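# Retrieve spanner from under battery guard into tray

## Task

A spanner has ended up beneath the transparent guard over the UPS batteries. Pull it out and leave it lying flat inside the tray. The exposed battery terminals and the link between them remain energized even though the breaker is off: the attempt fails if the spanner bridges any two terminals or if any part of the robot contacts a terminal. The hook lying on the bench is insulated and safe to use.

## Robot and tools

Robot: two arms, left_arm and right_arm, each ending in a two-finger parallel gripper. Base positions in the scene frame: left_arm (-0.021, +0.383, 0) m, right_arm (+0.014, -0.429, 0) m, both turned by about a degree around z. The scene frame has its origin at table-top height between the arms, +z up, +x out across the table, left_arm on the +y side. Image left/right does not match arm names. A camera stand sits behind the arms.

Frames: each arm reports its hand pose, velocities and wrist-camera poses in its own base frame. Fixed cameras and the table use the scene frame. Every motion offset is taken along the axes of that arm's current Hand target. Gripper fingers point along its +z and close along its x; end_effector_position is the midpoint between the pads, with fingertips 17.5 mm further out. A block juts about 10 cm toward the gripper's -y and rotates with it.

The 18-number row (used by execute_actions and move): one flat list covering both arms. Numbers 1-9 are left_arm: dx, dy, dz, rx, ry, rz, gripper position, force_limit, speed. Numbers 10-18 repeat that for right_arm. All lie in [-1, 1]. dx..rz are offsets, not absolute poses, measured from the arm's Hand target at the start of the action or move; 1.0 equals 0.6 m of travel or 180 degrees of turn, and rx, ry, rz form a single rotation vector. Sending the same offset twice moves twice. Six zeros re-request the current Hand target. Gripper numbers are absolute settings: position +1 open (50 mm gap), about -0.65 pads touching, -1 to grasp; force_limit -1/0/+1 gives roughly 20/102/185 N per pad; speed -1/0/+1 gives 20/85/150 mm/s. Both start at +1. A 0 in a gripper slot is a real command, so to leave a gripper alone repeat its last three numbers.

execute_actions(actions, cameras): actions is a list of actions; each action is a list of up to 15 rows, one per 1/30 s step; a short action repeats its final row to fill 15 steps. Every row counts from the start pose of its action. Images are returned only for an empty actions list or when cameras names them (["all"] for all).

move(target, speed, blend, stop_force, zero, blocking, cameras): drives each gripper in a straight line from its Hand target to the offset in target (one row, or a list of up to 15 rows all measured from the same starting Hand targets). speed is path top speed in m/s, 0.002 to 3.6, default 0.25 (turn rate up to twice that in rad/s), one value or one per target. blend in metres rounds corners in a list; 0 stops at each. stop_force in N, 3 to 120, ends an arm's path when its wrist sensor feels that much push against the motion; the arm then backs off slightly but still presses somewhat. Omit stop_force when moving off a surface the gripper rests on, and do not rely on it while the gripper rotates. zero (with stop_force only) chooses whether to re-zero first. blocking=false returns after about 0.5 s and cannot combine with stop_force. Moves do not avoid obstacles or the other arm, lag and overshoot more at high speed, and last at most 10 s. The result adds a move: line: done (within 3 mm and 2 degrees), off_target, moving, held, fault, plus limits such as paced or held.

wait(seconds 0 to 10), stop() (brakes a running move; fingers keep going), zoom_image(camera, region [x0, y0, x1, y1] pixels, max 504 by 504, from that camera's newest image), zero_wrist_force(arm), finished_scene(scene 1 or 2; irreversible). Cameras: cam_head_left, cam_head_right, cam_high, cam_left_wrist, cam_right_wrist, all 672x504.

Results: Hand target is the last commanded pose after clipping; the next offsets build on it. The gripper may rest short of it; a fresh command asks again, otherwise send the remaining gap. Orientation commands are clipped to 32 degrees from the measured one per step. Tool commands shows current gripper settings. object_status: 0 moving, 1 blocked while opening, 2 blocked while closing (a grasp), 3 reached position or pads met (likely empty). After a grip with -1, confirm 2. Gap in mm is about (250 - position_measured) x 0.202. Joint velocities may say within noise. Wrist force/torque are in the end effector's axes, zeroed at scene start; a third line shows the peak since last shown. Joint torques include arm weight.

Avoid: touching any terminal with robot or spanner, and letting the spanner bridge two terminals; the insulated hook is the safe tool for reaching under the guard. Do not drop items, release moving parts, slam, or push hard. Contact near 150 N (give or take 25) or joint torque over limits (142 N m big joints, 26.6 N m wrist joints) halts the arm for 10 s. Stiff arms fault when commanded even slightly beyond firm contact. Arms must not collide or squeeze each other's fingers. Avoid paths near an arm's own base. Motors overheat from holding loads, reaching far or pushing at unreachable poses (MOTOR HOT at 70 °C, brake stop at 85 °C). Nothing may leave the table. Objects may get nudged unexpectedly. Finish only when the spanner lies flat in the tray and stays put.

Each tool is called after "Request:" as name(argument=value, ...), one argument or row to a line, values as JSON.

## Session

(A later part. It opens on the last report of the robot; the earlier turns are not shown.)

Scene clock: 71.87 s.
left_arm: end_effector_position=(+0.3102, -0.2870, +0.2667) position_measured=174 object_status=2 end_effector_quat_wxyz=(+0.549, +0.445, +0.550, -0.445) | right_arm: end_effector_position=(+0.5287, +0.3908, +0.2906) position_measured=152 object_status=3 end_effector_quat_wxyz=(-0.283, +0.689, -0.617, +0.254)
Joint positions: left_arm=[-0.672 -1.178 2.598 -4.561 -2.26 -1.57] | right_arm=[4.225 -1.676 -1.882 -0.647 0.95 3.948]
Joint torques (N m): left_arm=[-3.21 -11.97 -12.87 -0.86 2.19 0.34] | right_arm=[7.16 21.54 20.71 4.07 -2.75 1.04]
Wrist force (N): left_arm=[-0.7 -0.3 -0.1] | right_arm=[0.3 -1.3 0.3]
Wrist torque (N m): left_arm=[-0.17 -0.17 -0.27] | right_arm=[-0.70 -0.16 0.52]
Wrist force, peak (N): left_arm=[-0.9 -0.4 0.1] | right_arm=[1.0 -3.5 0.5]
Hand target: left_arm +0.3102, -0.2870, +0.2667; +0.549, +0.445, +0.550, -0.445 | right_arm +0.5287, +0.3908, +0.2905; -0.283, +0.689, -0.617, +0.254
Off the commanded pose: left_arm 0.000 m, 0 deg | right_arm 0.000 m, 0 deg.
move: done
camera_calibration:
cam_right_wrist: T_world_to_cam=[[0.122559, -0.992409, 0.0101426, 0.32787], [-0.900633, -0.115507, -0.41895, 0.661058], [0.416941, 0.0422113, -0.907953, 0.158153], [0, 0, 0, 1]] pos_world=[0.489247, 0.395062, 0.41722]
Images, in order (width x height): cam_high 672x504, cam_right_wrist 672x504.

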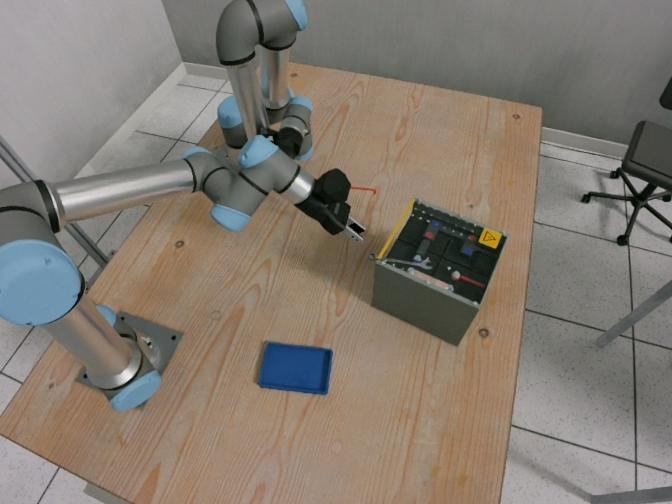

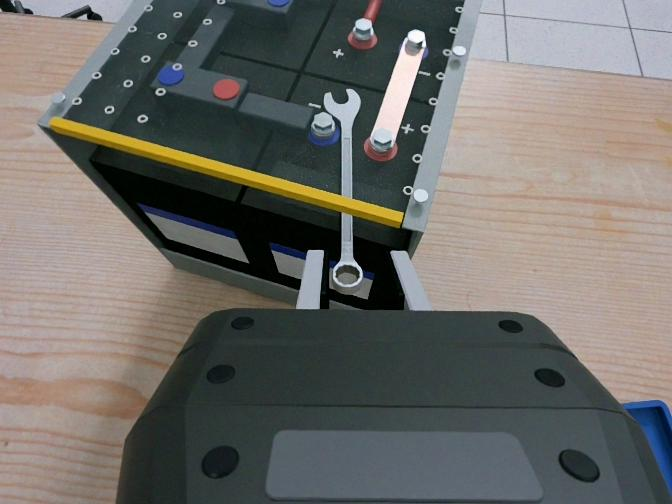

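Request:
move(
  target=[0,0,0,0,0,0,-1,-0.4,-0.8,0.0007,0.0267,0.1135,0,0,0,0.0,0,0],
  speed=0.08,
  cameras=["cam_right_wrist", "cam_high"],
)

Request:
zoom_image(
  camera="cam_right_wrist",
  region=[240, 130, 440, 330],
)

Request:
zoom_image(
  camera="cam_high",
  region=[340, 200, 440, 300],
)

Scene clock: 73.97 s.
left_arm: end_effector_position=(+0.3102, -0.2870, +0.2667) position_measured=174 object_status=2 end_effector_quat_wxyz=(+0.549, +0.445, +0.550, -0.445) | right_arm: end_effector_position=(+0.5651, +0.3942, +0.2308) position_measured=152 object_status=3 end_effector_quat_wxyz=(-0.283, +0.689, -0.617, +0.254)
Joint positions: left_arm=[-0.672 -1.178 2.598 -4.561 -2.26 -1.57] | right_arm=[4.166 -1.817 -1.893 -0.46 0.979 3.886]
Joint torques (N m): left_arm=[-0.93 -12.26 -12.97 -1.1 1.88 -0.98] | right_arm=[11.22 35.32 32.31 2.53 -2.7 2.33]
Wrist force (N): left_arm=[-0.6 -0.4 -0.1] | right_arm=[0.4 -1.1 0.0]
Wrist torque (N m): left_arm=[-0.18 -0.18 -0.27] | right_arm=[-0.65 -0.19 0.46]
Wrist force, peak (N): left_arm=[-0.9 -0.3 0.0] | right_arm=[0.2 -1.9 -1.4]
Hand target: left_arm +0.3102, -0.2870, +0.2667; +0.549, +0.445, +0.550, -0.445 | right_arm +0.5650, +0.3943, +0.2309; -0.283, +0.689, -0.617, +0.254
Off the commanded pose: left_arm 0.000 m, 0 deg | right_arm 0.000 m, 0 deg.
move: done
camera_calibration:
cam_right_wrist: T_world_to_cam=[[0.122328, -0.992438, 0.0101482, 0.327619], [-0.900647, -0.115298, -0.418978, 0.669168], [0.416979, 0.0421126, -0.90794, 0.0886381], [0, 0, 0, 1]] pos_world=[0.525647, 0.398562, 0.35752]
Images, in order (width x height): cam_high 672x504, cam_right_wrist 672x504.

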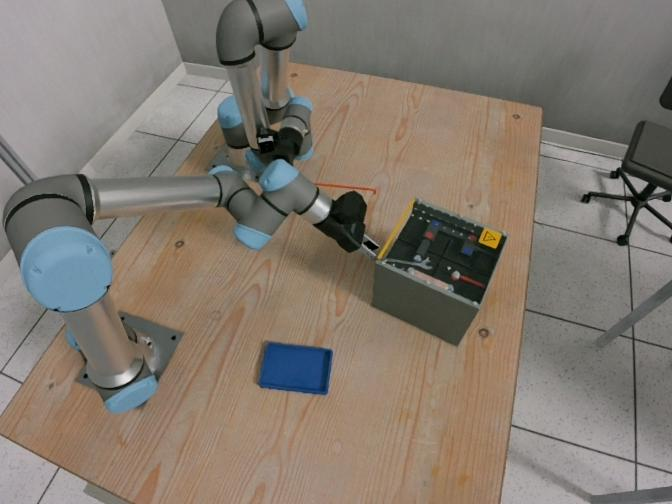

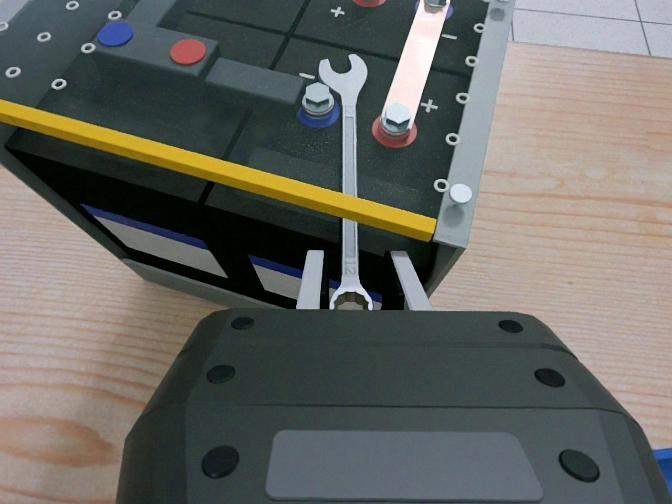

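Scaled by 2.520 from the camera's 672x504 image, which has a finer 960x720 frame.

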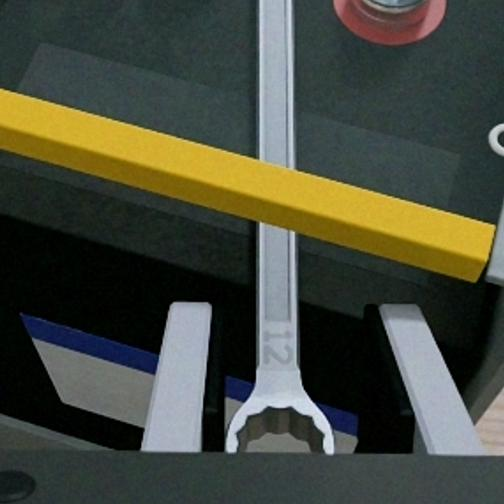

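Scaled by 5.040 from the camera's 672x504 image, which has a finer 960x720 frame.

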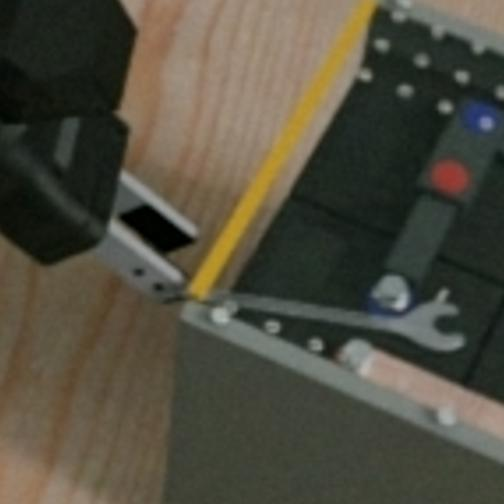

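Request:
move(
  target=[0,0,0,0,0,0,-1,-0.4,-0.8,-0.0008,-0.0012,0.0665,0,0,0,0.0,0,0],
  speed=0.03,
  stop_force=4,
  cameras=["cam_right_wrist", "cam_high"],
)

Request:
zoom_image(
  camera="cam_right_wrist",
  region=[240, 130, 440, 330],
)

Request:
zoom_image(
  camera="cam_high",
  region=[340, 200, 440, 300],
)

Scene clock: 76.77 s.
left_arm: end_effector_position=(+0.3102, -0.2870, +0.2667) position_measured=174 object_status=2 end_effector_quat_wxyz=(+0.549, +0.445, +0.550, -0.445) | right_arm: end_effector_position=(+0.5882, +0.3972, +0.2080) position_measured=152 object_status=3 end_effector_quat_wxyz=(-0.283, +0.689, -0.617, +0.254)
Joint positions: left_arm=[-0.672 -1.178 2.598 -4.561 -2.26 -1.57] | right_arm=[4.132 -1.892 -1.865 -0.394 0.997 3.851]
Joint torques (N m): left_arm=[2.47 -11.85 -12.09 -1.21 2.17 -1.41] | right_arm=[11.12 38.81 21.01 6.13 0.15 0.27]
Wrist force (N): left_arm=[-0.8 -0.2 -0.1] | right_arm=[1.0 -0.6 -1.2]
Wrist torque (N m): left_arm=[-0.15 -0.15 -0.27] | right_arm=[-0.53 -0.26 0.41]
Wrist force, peak (N): left_arm=[-0.9 -0.4 0.0] | right_arm=[13.2 26.1 -94.1]
Hand target: left_arm +0.3102, -0.2870, +0.2667; +0.549, +0.445, +0.550, -0.445 | right_arm +0.5882, +0.3972, +0.2080; -0.283, +0.689, -0.617, +0.254 (not the last commanded pose)
Off the commanded pose: left_arm 0.000 m, 0 deg | right_arm 0.007 m, 0 deg.
move: contact (right_arm)
camera_calibration:
cam_right_wrist: T_world_to_cam=[[0.122463, -0.992422, 0.0101138, 0.327932], [-0.90059, -0.115402, -0.41907, 0.680808], [0.417061, 0.0422121, -0.907898, 0.0580799], [0, 0, 0, 1]] pos_world=[0.548747, 0.401562, 0.33472]
Images, in order (width x height): cam_high 672x504, cam_right_wrist 672x504.

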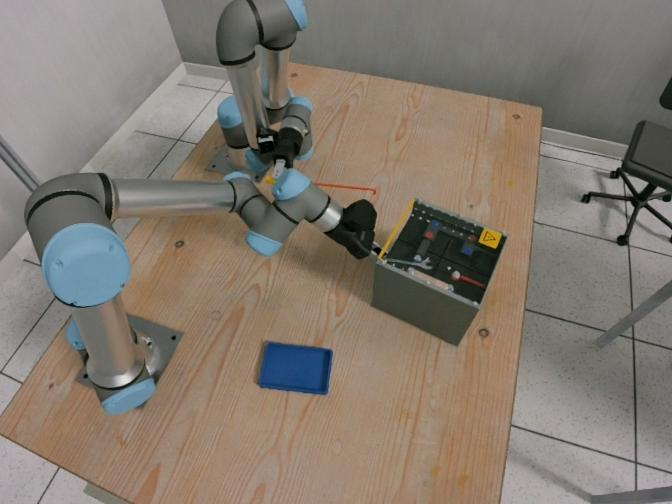

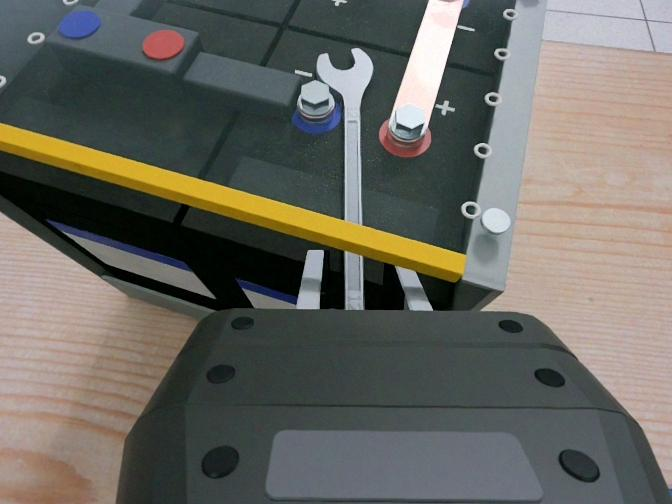

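Scaled by 2.520 from the camera's 672x504 image, which has a finer 960x720 frame.

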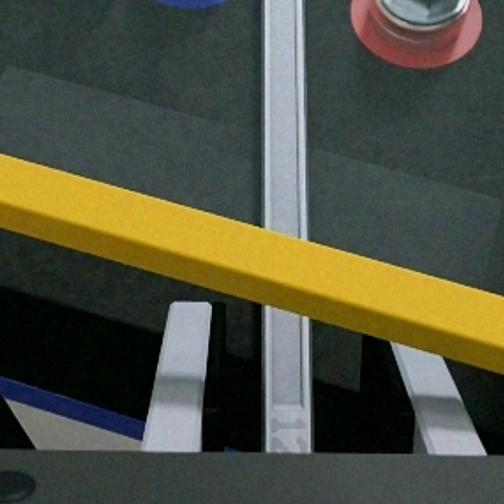

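Scaled by 5.040 from the camera's 672x504 image, which has a finer 960x720 frame.

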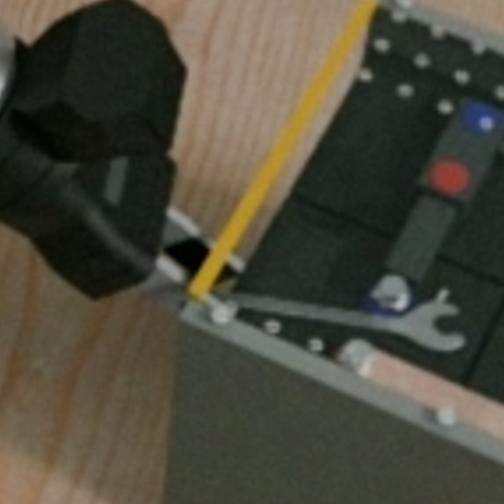

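Request:
zoom_image(
  camera="cam_right_wrist",
  region=[290, 190, 490, 320],
)

Request:
zoom_image(
  camera="cam_high",
  region=[360, 240, 420, 285],
)

Scaled by 2.520 from the camera's 672x504 image, which has a finer 960x720 frame.

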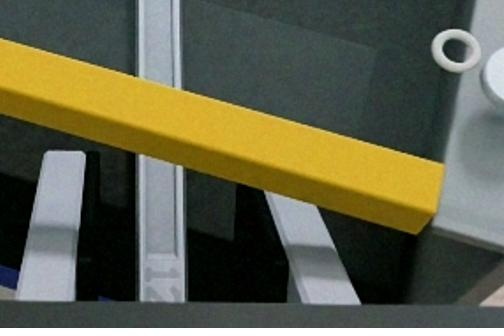

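Scaled by 8.400 from the camera's 672x504 image, which has a finer 960x720 frame.

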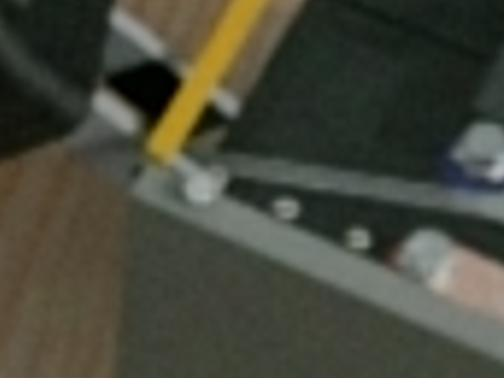

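Request:
move(
  target=[0,0,0,0,0,0,-1,-0.4,-0.8,0,0,-0.001,0,0,0,-1,-0.1,-1],
  speed=0.02,
  cameras=["cam_right_wrist", "cam_high"],
)

Request:
zoom_image(
  camera="cam_right_wrist",
  region=[240, 130, 440, 330],
)

Scene clock: 80.03 s.
left_arm: end_effector_position=(+0.3102, -0.2870, +0.2667) position_measured=174 object_status=2 end_effector_quat_wxyz=(+0.549, +0.445, +0.550, -0.445) | right_arm: end_effector_position=(+0.5878, +0.3971, +0.2085) position_measured=222 object_status=2 end_effector_quat_wxyz=(-0.283, +0.689, -0.617, +0.254)
Joint positions: left_arm=[-0.672 -1.178 2.598 -4.561 -2.26 -1.57] | right_arm=[4.132 -1.891 -1.865 -0.395 0.997 3.852]
Joint torques (N m): left_arm=[4.04 -12.27 -12.02 -1.52 1.89 -1.16] | right_arm=[9.02 43.23 18.37 1.8 -2.46 2.05]
Wrist force (N): left_arm=[-0.7 -0.2 0.0] | right_arm=[0.9 -0.4 -0.2]
Wrist torque (N m): left_arm=[-0.14 -0.18 -0.27] | right_arm=[-0.52 -0.28 0.41]
Wrist force, peak (N): left_arm=[-0.9 -0.4 0.0] | right_arm=[0.9 -0.4 -1.5]
Hand target: left_arm +0.3102, -0.2870, +0.2667; +0.549, +0.445, +0.550, -0.445 | right_arm +0.5878, +0.3971, +0.2085; -0.283, +0.689, -0.617, +0.254
Off the commanded pose: left_arm 0.000 m, 0 deg | right_arm 0.000 m, 0 deg.
move: done
camera_calibration:
cam_right_wrist: T_world_to_cam=[[0.122463, -0.992422, 0.0101138, 0.327878], [-0.90059, -0.115402, -0.41907, 0.680604], [0.417061, 0.0422121, -0.907898, 0.0586141], [0, 0, 0, 1]] pos_world=[0.548347, 0.401462, 0.33512]
Images, in order (width x height): cam_high 672x504, cam_right_wrist 672x504.

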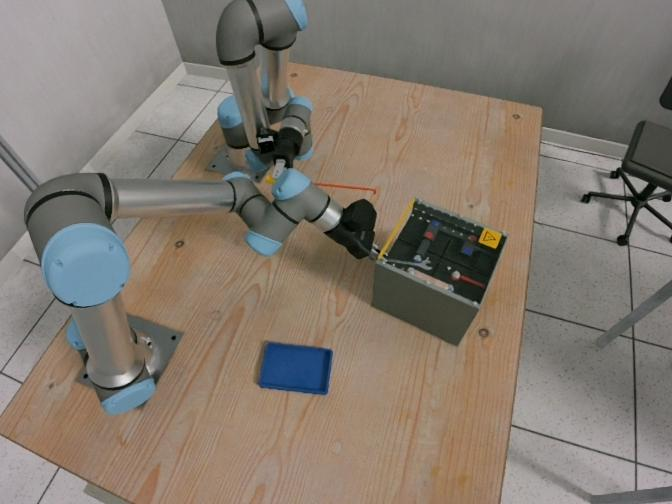

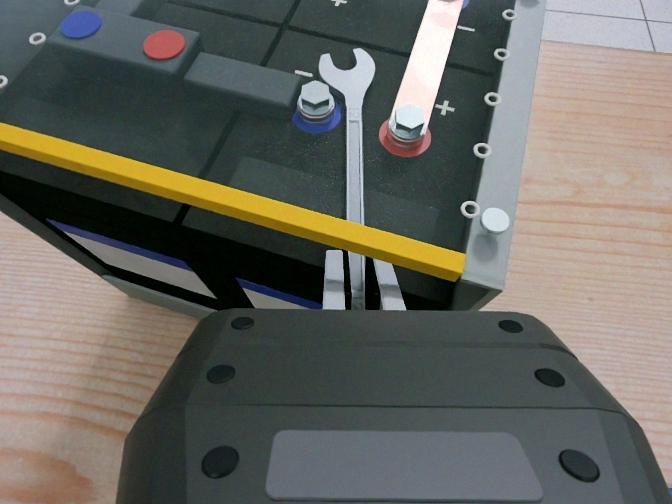

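Scaled by 2.520 from the camera's 672x504 image, which has a finer 960x720 frame.

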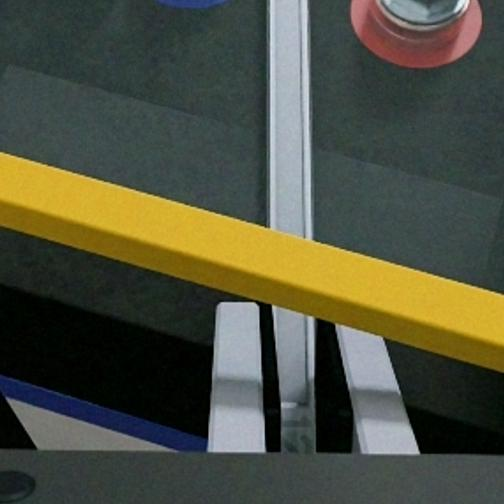

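Request:
move(
  target=[0,0,0,0,0,0,-1,-0.4,-0.8,0,-0.00586,-0.00592,0,0,0,-1,-0.1,-1],
  speed=0.01,
  cameras=["cam_right_wrist", "cam_high"],
)

Request:
zoom_image(
  camera="cam_right_wrist",
  region=[260, 30, 460, 230],
)

Request:
zoom_image(
  camera="cam_high",
  region=[360, 220, 460, 300],
)

Scene clock: 80.97 s.
left_arm: end_effector_position=(+0.3102, -0.2870, +0.2667) position_measured=174 object_status=2 end_effector_quat_wxyz=(+0.549, +0.445, +0.550, -0.445) | right_arm: end_effector_position=(+0.5878, +0.3972, +0.2136) position_measured=222 object_status=2 end_effector_quat_wxyz=(-0.283, +0.689, -0.617, +0.254)
Joint positions: left_arm=[-0.672 -1.178 2.598 -4.561 -2.26 -1.57] | right_arm=[4.132 -1.884 -1.86 -0.408 0.997 3.852]
Joint torques (N m): left_arm=[4.26 -12.75 -12.25 -1.49 1.89 -1.43] | right_arm=[6.24 36.35 26.03 3.65 -2.16 1.01]
Wrist force (N): left_arm=[-0.8 -0.3 0.0] | right_arm=[0.5 0.4 0.1]
Wrist torque (N m): left_arm=[-0.16 -0.16 -0.27] | right_arm=[-0.50 -0.20 0.41]
Wrist force, peak (N): left_arm=[-0.9 -0.3 -0.1] | right_arm=[1.2 0.3 -0.1]
Hand target: left_arm +0.3102, -0.2870, +0.2667; +0.549, +0.445, +0.550, -0.445 | right_arm +0.5878, +0.3971, +0.2135; -0.283, +0.689, -0.617, +0.254
Off the commanded pose: left_arm 0.000 m, 0 deg | right_arm 0.000 m, 0 deg.
move: done
camera_calibration:
cam_right_wrist: T_world_to_cam=[[0.122463, -0.992422, 0.0101138, 0.327826], [-0.90059, -0.115402, -0.41907, 0.682741], [0.417061, 0.0422121, -0.907898, 0.0632444], [0, 0, 0, 1]] pos_world=[0.548347, 0.401462, 0.34022]
Images, in order (width x height): cam_high 672x504, cam_right_wrist 672x504.

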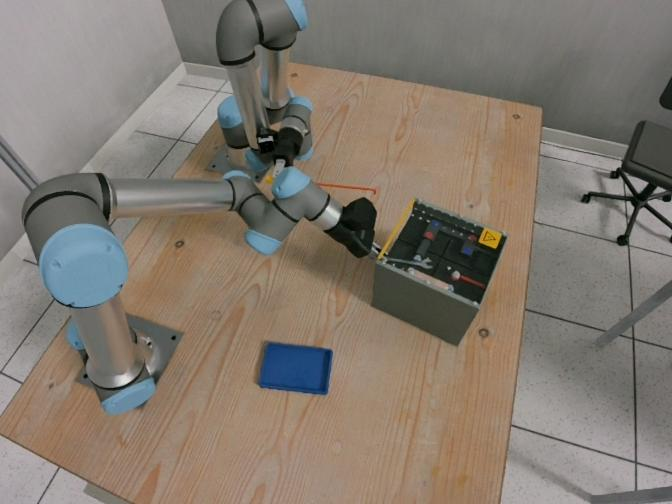

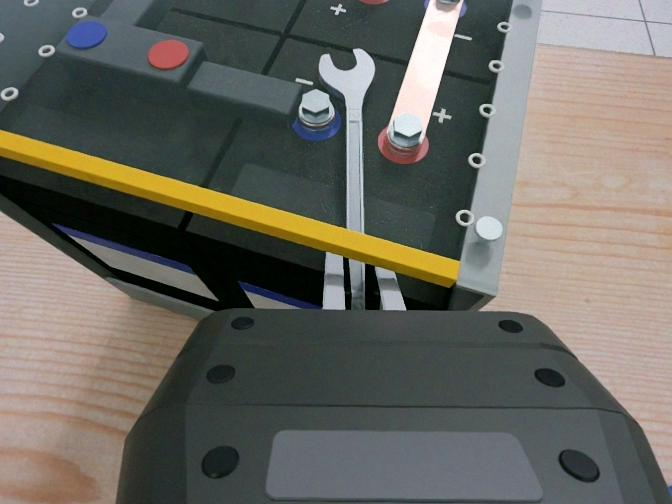

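Scaled by 2.520 from the camera's 672x504 image, which has a finer 960x720 frame.

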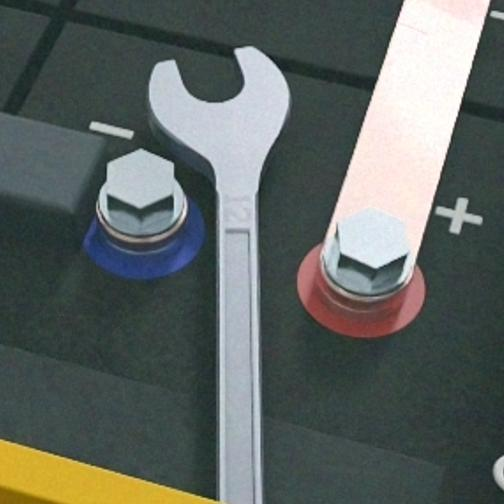

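Scaled by 5.040 from the camera's 672x504 image, which has a finer 960x720 frame.

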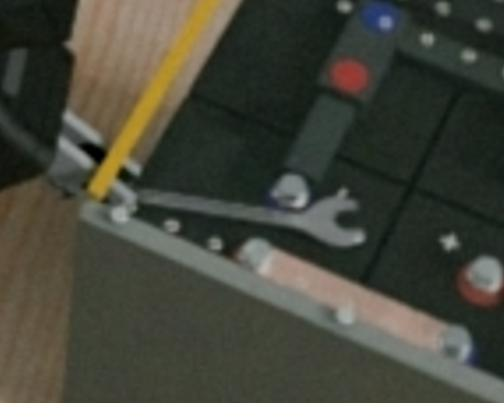

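Request:
move(
  target=[0,0,0,0,0,0,-1,-0.4,-0.8,0,-0.00055,-0.00648,0.02778,0,0,-1,-0.1,-1],
  speed=0.02,
  cameras=["cam_right_wrist", "cam_high"],
)

Request:
zoom_image(
  camera="cam_right_wrist",
  region=[260, 30, 460, 230],
)

Request:
zoom_image(
  camera="cam_high",
  region=[360, 220, 460, 300],
)

Scene clock: 83.77 s.
left_arm: end_effector_position=(+0.3102, -0.2870, +0.2667) position_measured=174 object_status=2 end_effector_quat_wxyz=(+0.549, +0.445, +0.550, -0.445) | right_arm: end_effector_position=(+0.5853, +0.3969, +0.2164) position_measured=222 object_status=2 end_effector_quat_wxyz=(-0.313, +0.676, -0.605, +0.281)
Joint positions: left_arm=[-0.672 -1.178 2.598 -4.561 -2.26 -1.57] | right_arm=[4.159 -1.89 -1.912 -0.283 0.926 3.831]
Joint torques (N m): left_arm=[3.71 -12.27 -12.02 -1.63 1.84 -1.12] | right_arm=[-0.62 26.86 30.91 1.09 0.01 -0.51]
Wrist force (N): left_arm=[-0.7 -0.3 -0.2] | right_arm=[0.7 -0.1 0.3]
Wrist torque (N m): left_arm=[-0.17 -0.17 -0.27] | right_arm=[-0.59 -0.20 0.53]
Wrist force, peak (N): left_arm=[-1.0 -0.2 0.0] | right_arm=[1.4 0.4 0.2]
Hand target: left_arm +0.3102, -0.2870, +0.2667; +0.549, +0.445, +0.550, -0.445 | right_arm +0.5853, +0.3969, +0.2165; -0.312, +0.676, -0.605, +0.281
Off the commanded pose: left_arm 0.000 m, 0 deg | right_arm 0.000 m, 0 deg.
move: done
camera_calibration:
cam_right_wrist: T_world_to_cam=[[0.121746, -0.992498, 0.0111878, 0.328138], [-0.860697, -0.111179, -0.49683, 0.673434], [0.494346, 0.0508577, -0.867776, 0.00953604], [0, 0, 0, 1]] pos_world=[0.534959, 0.400063, 0.339186]
Images, in order (width x height): cam_high 672x504, cam_right_wrist 672x504.

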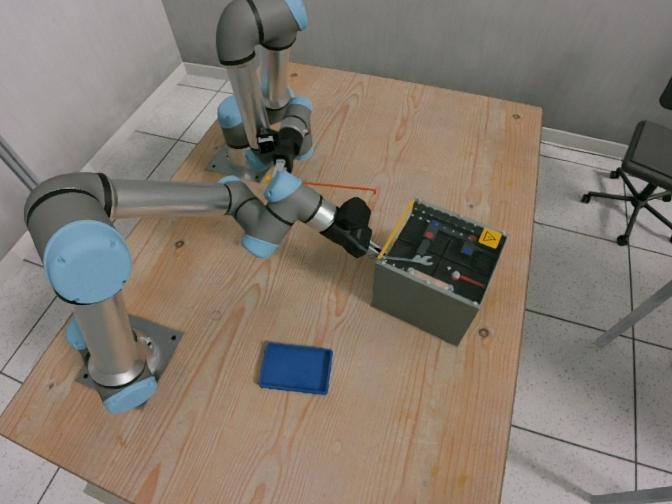

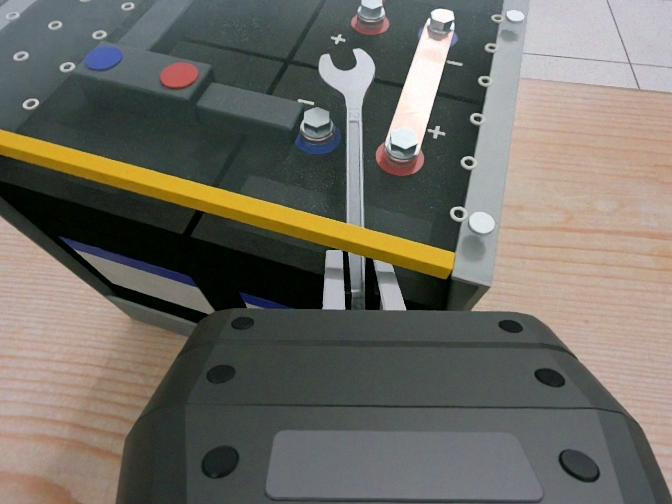

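Scaled by 2.520 from the camera's 672x504 image, which has a finer 960x720 frame.

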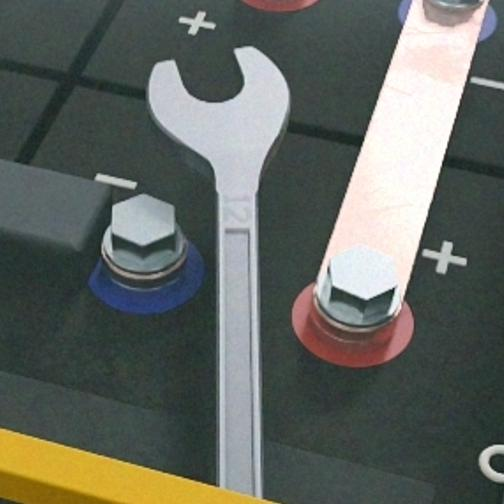

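Scaled by 5.040 from the camera's 672x504 image, which has a finer 960x720 frame.

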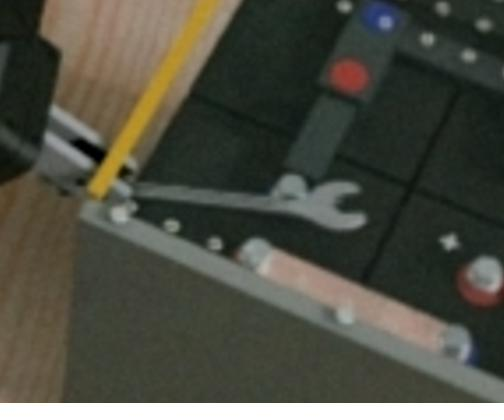

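Request:
move(
  target=[0,0,0,0,0,0,-1,-0.4,-0.8,0,0.01888,-0.02768,0,0,0,-1,-0.1,-1],
  speed=0.03,
  stop_force=6,
  cameras=["cam_right_wrist", "cam_high"],
)

Request:
zoom_image(
  camera="cam_right_wrist",
  region=[260, 30, 460, 230],
)

Request:
zoom_image(
  camera="cam_high",
  region=[360, 220, 460, 300],
)

Scene clock: 85.73 s.
left_arm: end_effector_position=(+0.3102, -0.2870, +0.2667) position_measured=174 object_status=2 end_effector_quat_wxyz=(+0.549, +0.445, +0.550, -0.445) | right_arm: end_effector_position=(+0.5654, +0.3947, +0.2186) position_measured=222 object_status=2 end_effector_quat_wxyz=(-0.312, +0.676, -0.605, +0.281)
Joint positions: left_arm=[-0.672 -1.178 2.598 -4.561 -2.26 -1.57] | right_arm=[4.189 -1.85 -1.956 -0.298 0.908 3.863]
Joint torques (N m): left_arm=[5.03 -13.13 -12.81 -1.73 1.57 -1.16] | right_arm=[-11.34 21.36 32.03 6.77 0.07 -2.09]
Wrist force (N): left_arm=[-0.8 -0.2 -0.1] | right_arm=[1.1 0.4 0.4]
Wrist torque (N m): left_arm=[-0.16 -0.16 -0.27] | right_arm=[-0.48 -0.26 0.49]
Wrist force, peak (N): left_arm=[-0.9 -0.4 -0.1] | right_arm=[1.4 0.4 0.2]
Hand target: left_arm +0.3102, -0.2870, +0.2667; +0.549, +0.445, +0.550, -0.445 | right_arm +0.5654, +0.3947, +0.2186; -0.312, +0.676, -0.605, +0.281
Off the commanded pose: left_arm 0.000 m, 0 deg | right_arm 0.000 m, 0 deg.
move: done
camera_calibration:
cam_right_wrist: T_world_to_cam=[[0.121665, -0.992509, 0.0111122, 0.328413], [-0.860844, -0.111085, -0.496596, 0.657199], [0.49411, 0.0508523, -0.867911, 0.0215148], [0, 0, 0, 1]] pos_world=[0.515159, 0.397863, 0.341386]
Images, in order (width x height): cam_high 672x504, cam_right_wrist 672x504.

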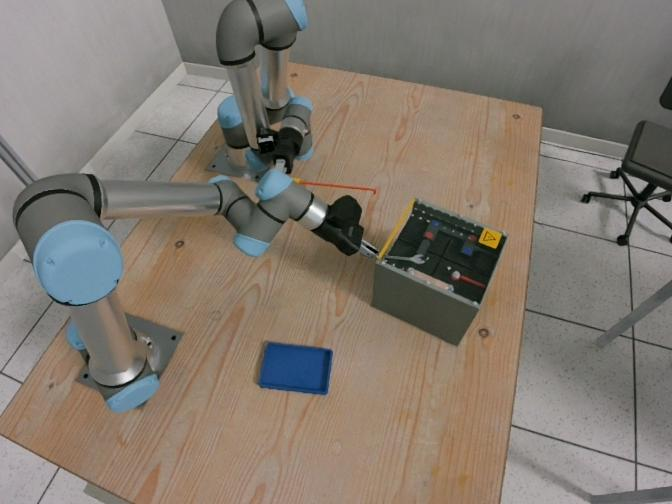

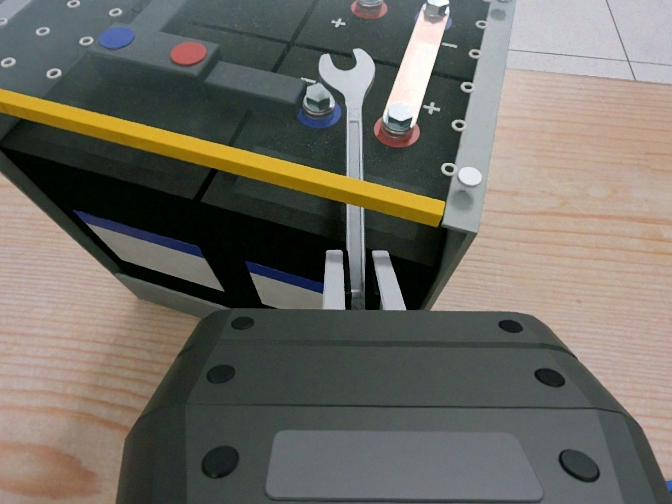

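Scaled by 2.520 from the camera's 672x504 image, which has a finer 960x720 frame.

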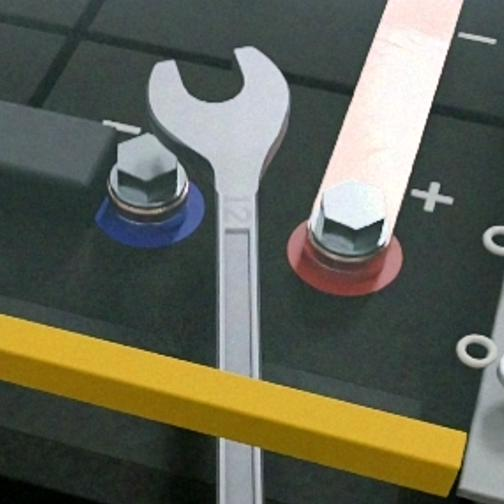

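Scaled by 5.040 from the camera's 672x504 image, which has a finer 960x720 frame.

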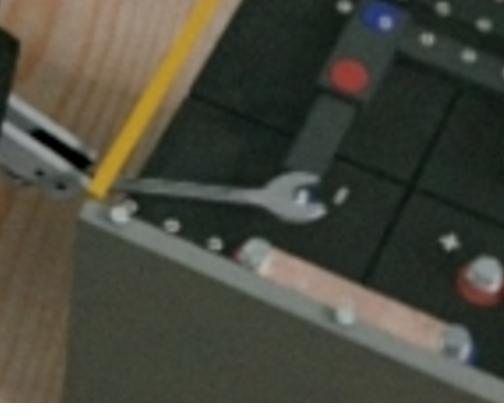

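Request:
move(
  target=[0,0,0,0,0,0,-1,-0.4,-0.8,0,0.075,-0.0894,0,0,0,-1,-0.1,-1],
  speed=0.04,
  stop_force=6,
  cameras=["cam_right_wrist", "cam_high"],
)

Request:
zoom_image(
  camera="cam_high",
  region=[340, 220, 440, 300],
)

Scene clock: 88.67 s.
left_arm: end_effector_position=(+0.3102, -0.2870, +0.2667) position_measured=174 object_status=2 end_effector_quat_wxyz=(+0.549, +0.445, +0.550, -0.445) | right_arm: end_effector_position=(+0.4959, +0.3870, +0.2190) position_measured=222 object_status=2 end_effector_quat_wxyz=(-0.312, +0.676, -0.605, +0.281)
Joint positions: left_arm=[-0.672 -1.178 2.598 -4.561 -2.26 -1.57] | right_arm=[4.312 -1.716 -2.104 -0.371 0.842 3.998]
Joint torques (N m): left_arm=[4.85 -13.05 -12.25 -2.15 1.6 -1.23] | right_arm=[-11.46 14.77 31.62 6.8 -0.12 -1.44]
Wrist force (N): left_arm=[-0.7 -0.4 -0.1] | right_arm=[0.5 0.4 0.1]
Wrist torque (N m): left_arm=[-0.18 -0.18 -0.27] | right_arm=[-0.53 -0.17 0.54]
Wrist force, peak (N): left_arm=[-0.9 -0.4 -0.1] | right_arm=[1.1 -0.6 1.0]
Hand target: left_arm +0.3102, -0.2870, +0.2667; +0.549, +0.445, +0.550, -0.445 | right_arm +0.4959, +0.3870, +0.2190; -0.312, +0.676, -0.605, +0.281
Off the commanded pose: left_arm 0.000 m, 0 deg | right_arm 0.000 m, 0 deg.
move: done
camera_calibration:
cam_right_wrist: T_world_to_cam=[[0.121665, -0.992509, 0.0111122, 0.329135], [-0.860844, -0.111085, -0.496596, 0.596617], [0.49411, 0.0508523, -0.867911, 0.0566486], [0, 0, 0, 1]] pos_world=[0.445559, 0.390063, 0.341786]
Images, in order (width x height): cam_high 672x504, cam_right_wrist 672x504.

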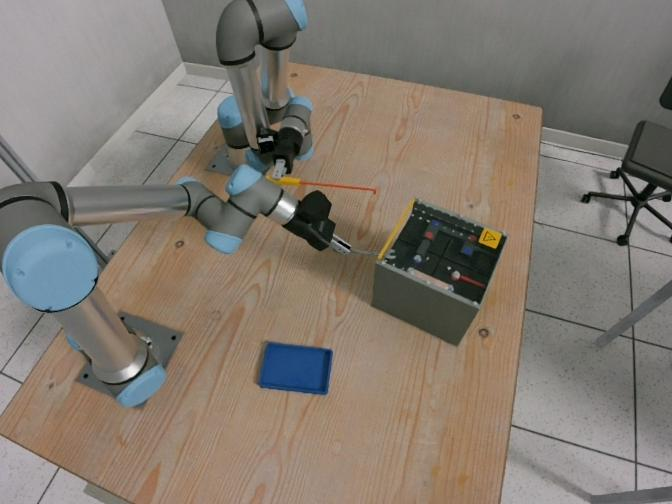

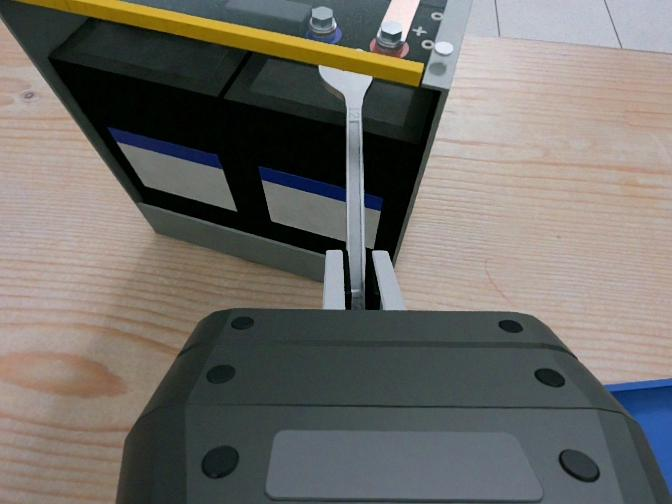

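Scaled by 5.040 from the camera's 672x504 image, which has a finer 960x720 frame.

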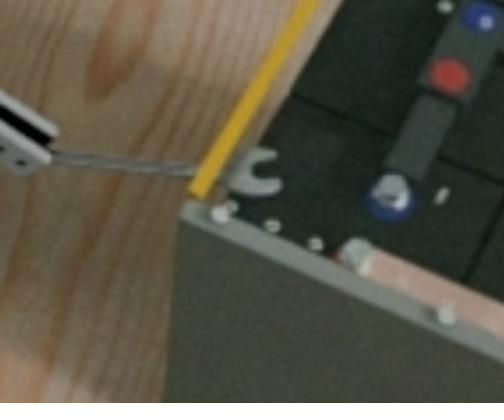

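Request:
move(
  target=[0,0,0,0,0,0,-1,-0.4,-0.8,0,0.0643,-0.0766,0,0,0,-1,-0.1,-1],
  speed=0.06,
  stop_force=8,
  cameras=["cam_right_wrist", "cam_high", "cam_head_right", "cam_head_left"],
)

Request:
zoom_image(
  camera="cam_high",
  region=[230, 320, 360, 410],
)

Request:
zoom_image(
  camera="cam_head_right",
  region=[440, 260, 560, 360],
)

Request:
zoom_image(
  camera="cam_head_left",
  region=[440, 260, 560, 360],
)

Scene clock: 90.60 s.
left_arm: end_effector_position=(+0.3102, -0.2870, +0.2667) position_measured=174 object_status=2 end_effector_quat_wxyz=(+0.549, +0.445, +0.550, -0.445) | right_arm: end_effector_position=(+0.4362, +0.3804, +0.2193) position_measured=222 object_status=2 end_effector_quat_wxyz=(-0.313, +0.676, -0.605, +0.281)
Joint positions: left_arm=[-0.672 -1.178 2.598 -4.561 -2.26 -1.57] | right_arm=[4.437 -1.594 -2.209 -0.494 0.786 4.152]
Joint torques (N m): left_arm=[5.49 -13.46 -13.19 -2.13 1.67 -1.1] | right_arm=[-11.81 10.14 28.69 5.57 -0.31 2.19]
Wrist force (N): left_arm=[-0.7 -0.4 -0.1] | right_arm=[0.9 0.4 0.4]
Wrist torque (N m): left_arm=[-0.18 -0.18 -0.27] | right_arm=[-0.53 -0.21 0.53]
Wrist force, peak (N): left_arm=[-0.9 -0.2 0.1] | right_arm=[1.4 1.3 -0.5]
Hand target: left_arm +0.3102, -0.2870, +0.2667; +0.549, +0.445, +0.550, -0.445 | right_arm +0.4362, +0.3804, +0.2193; -0.312, +0.676, -0.605, +0.281
Off the commanded pose: left_arm 0.000 m, 0 deg | right_arm 0.000 m, 0 deg.
move: done
camera_calibration:
cam_right_wrist: T_world_to_cam=[[0.12175, -0.992498, 0.01116, 0.32989], [-0.860832, -0.111182, -0.496595, 0.544684], [0.49411, 0.0508536, -0.867911, 0.0867373], [0, 0, 0, 1]] pos_world=[0.385859, 0.383563, 0.342086]
Images, in order (width x height): cam_head_left 672x504, cam_head_right 672x504, cam_high 672x504, cam_right_wrist 672x504.

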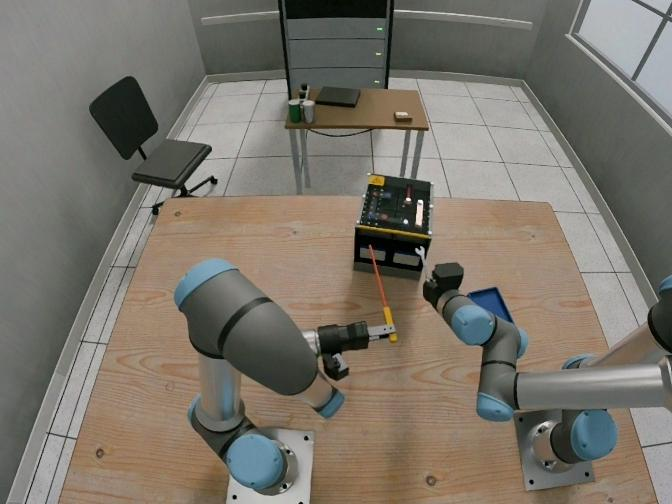

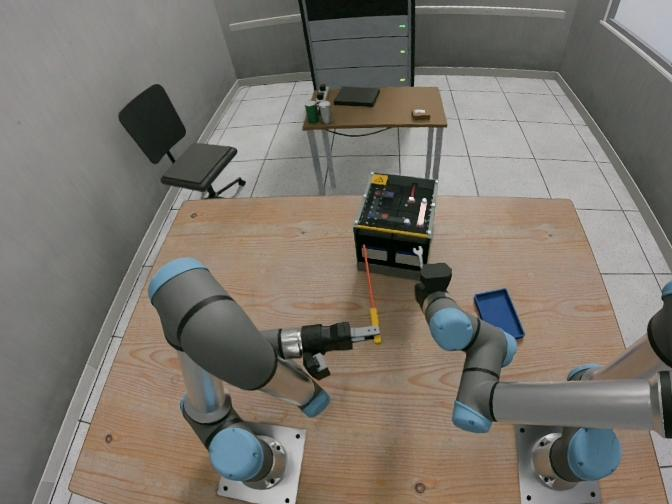

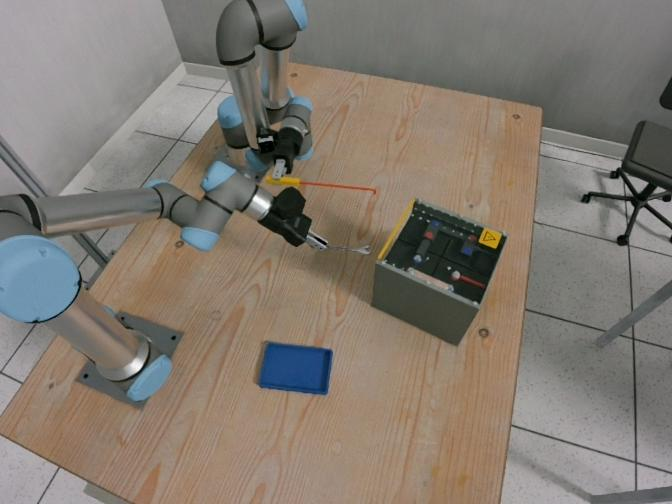

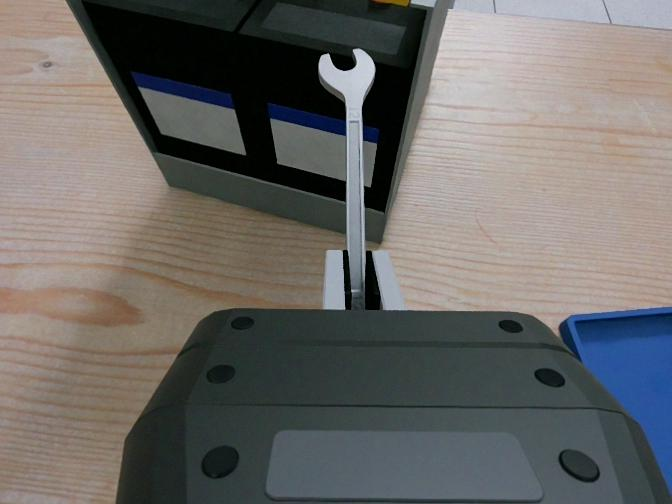

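Scaled by 3.877 from the camera's 672x504 image, which has a finer 960x720 frame.

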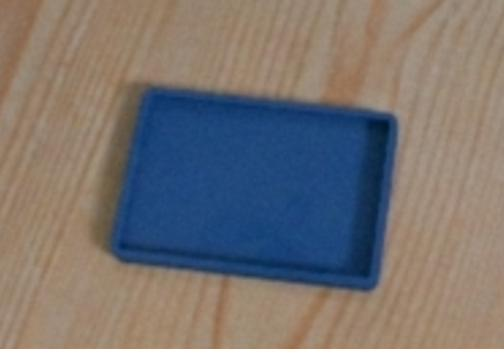

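Scaled by 4.200 from the camera's 672x504 image, which has a finer 960x720 frame.

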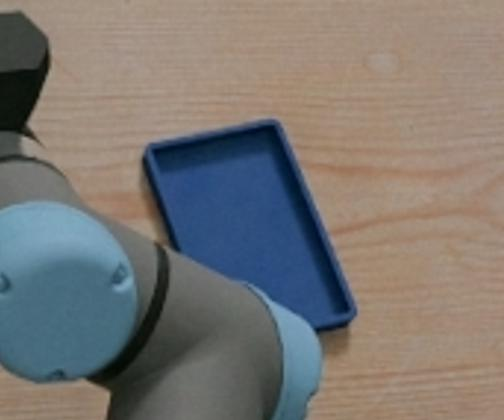

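Scaled by 4.200 from the camera's 672x504 image, which has a finer 960x720 frame.

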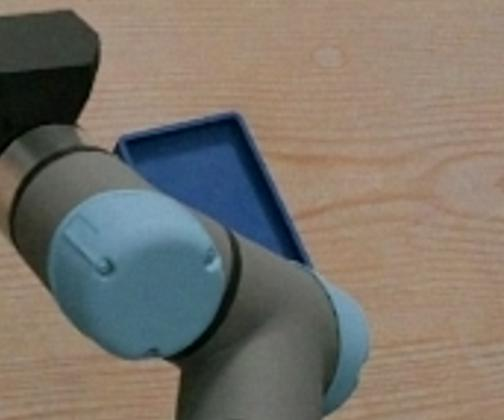

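Request:
move(
  target=[0,0,0,0,0,0,-1,-0.4,-0.8,0,-0.037,-0.0881,-0.02778,0,0,-1,-0.1,-1],
  speed=0.1,
  cameras=["cam_high"],
)

Scene clock: 92.93 s.
left_arm: end_effector_position=(+0.3102, -0.2870, +0.2667) position_measured=174 object_status=2 end_effector_quat_wxyz=(+0.549, +0.445, +0.550, -0.445) | right_arm: end_effector_position=(+0.4104, +0.3777, +0.2704) position_measured=222 object_status=2 end_effector_quat_wxyz=(-0.283, +0.689, -0.617, +0.254)
Joint positions: left_arm=[-0.672 -1.178 2.598 -4.561 -2.26 -1.57] | right_arm=[4.462 -1.459 -2.111 -0.807 0.852 4.224]
Joint torques (N m): left_arm=[4.76 -13.49 -11.27 -2.33 1.6 -1.24] | right_arm=[-11.62 20.85 31.28 1.25 -1.52 -1.63]
Wrist force (N): left_arm=[-0.5 -0.3 -0.2] | right_arm=[0.5 0.6 0.4]
Wrist torque (N m): left_arm=[-0.17 -0.21 -0.27] | right_arm=[-0.45 -0.16 0.52]
Wrist force, peak (N): left_arm=[-0.9 -0.3 -0.1] | right_arm=[1.2 1.2 1.6]
Hand target: left_arm +0.3102, -0.2870, +0.2667; +0.549, +0.445, +0.550, -0.445 | right_arm +0.4104, +0.3776, +0.2704; -0.283, +0.689, -0.617, +0.254
Off the commanded pose: left_arm 0.000 m, 0 deg | right_arm 0.000 m, 0 deg.
move: done
Images, in order (width x height): cam_high 672x504.

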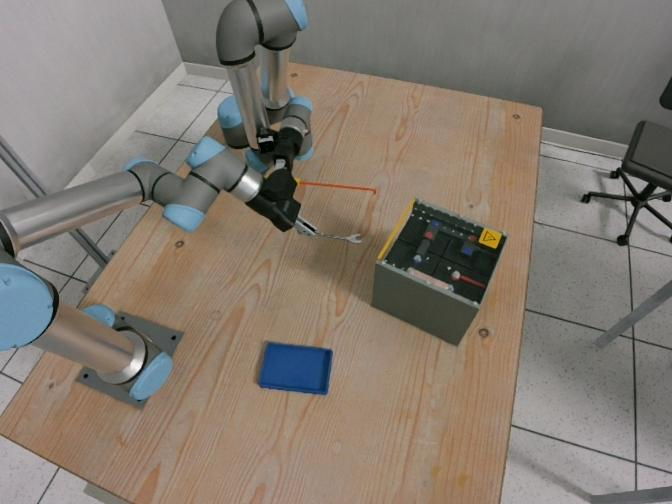

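Request:
move(
  target=[0,0,0,0,0,0,-1,-0.4,-0.8,0.4002,0.1558,0.0808,0,0.0762,0.0762,-1,-0.1,-1],
  speed=0.18,
  cameras=["cam_high", "cam_right_wrist"],
)

Scene clock: 95.03 s.
left_arm: end_effector_position=(+0.3102, -0.2870, +0.2667) position_measured=174 object_status=2 end_effector_quat_wxyz=(+0.549, +0.445, +0.550, -0.445) | right_arm: end_effector_position=(+0.4047, +0.1353, +0.1707) position_measured=222 object_status=2 end_effector_quat_wxyz=(+0.236, -0.576, +0.724, -0.299)
Joint positions: left_arm=[-0.672 -1.178 2.598 -4.561 -2.26 -1.57] | right_arm=[4.285 -1.16 -2.566 -0.796 0.809 4.435]
Joint torques (N m): left_arm=[4.91 -14.25 -12.12 -2.35 1.52 -1.16] | right_arm=[-4.4 -4.75 15.07 0.86 -0.31 -1.65]
Wrist force (N): left_arm=[-0.8 -0.4 0.0] | right_arm=[0.4 0.2 0.2]
Wrist torque (N m): left_arm=[-0.17 -0.15 -0.27] | right_arm=[-0.55 -0.17 0.49]
Wrist force, peak (N): left_arm=[-0.9 -0.3 -0.2] | right_arm=[3.2 0.7 1.4]
Hand target: left_arm +0.3102, -0.2870, +0.2667; +0.549, +0.445, +0.550, -0.445 | right_arm +0.4047, +0.1352, +0.1706; +0.235, -0.576, +0.724, -0.299
Off the commanded pose: left_arm 0.000 m, 0 deg | right_arm 0.000 m, 0 deg.
move: done
camera_calibration:
cam_right_wrist: T_world_to_cam=[[-0.213982, -0.976769, 0.0115448, 0.224636], [-0.887567, 0.189477, -0.419909, 0.423276], [0.407967, -0.1001, -0.907493, 0.134629], [0, 0, 0, 1]] pos_world=[0.36883, 0.152692, 0.297319]
Images, in order (width x height): cam_high 672x504, cam_right_wrist 672x504.

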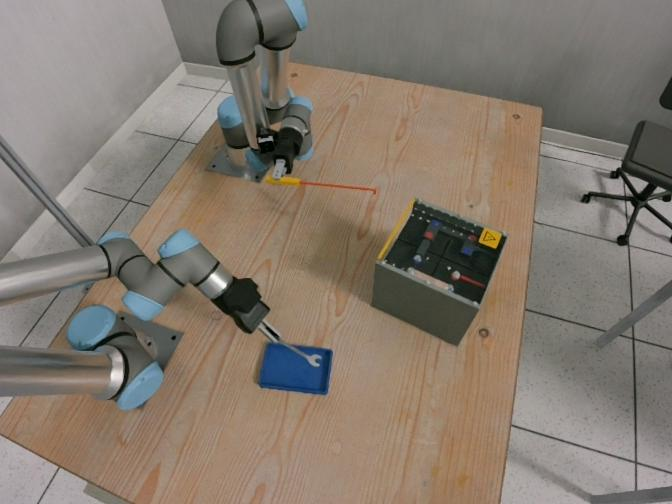

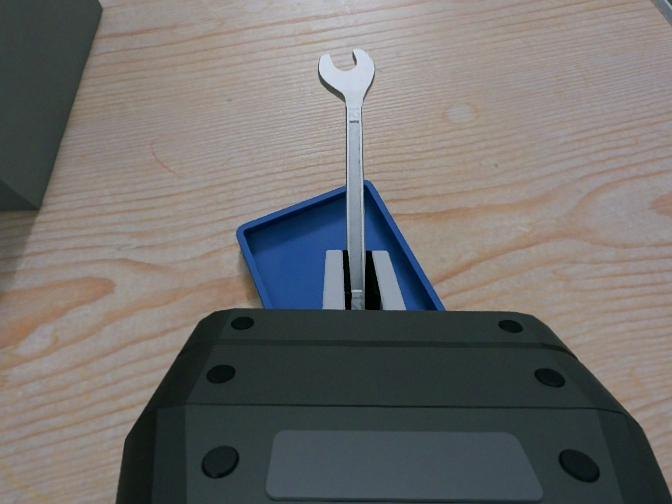

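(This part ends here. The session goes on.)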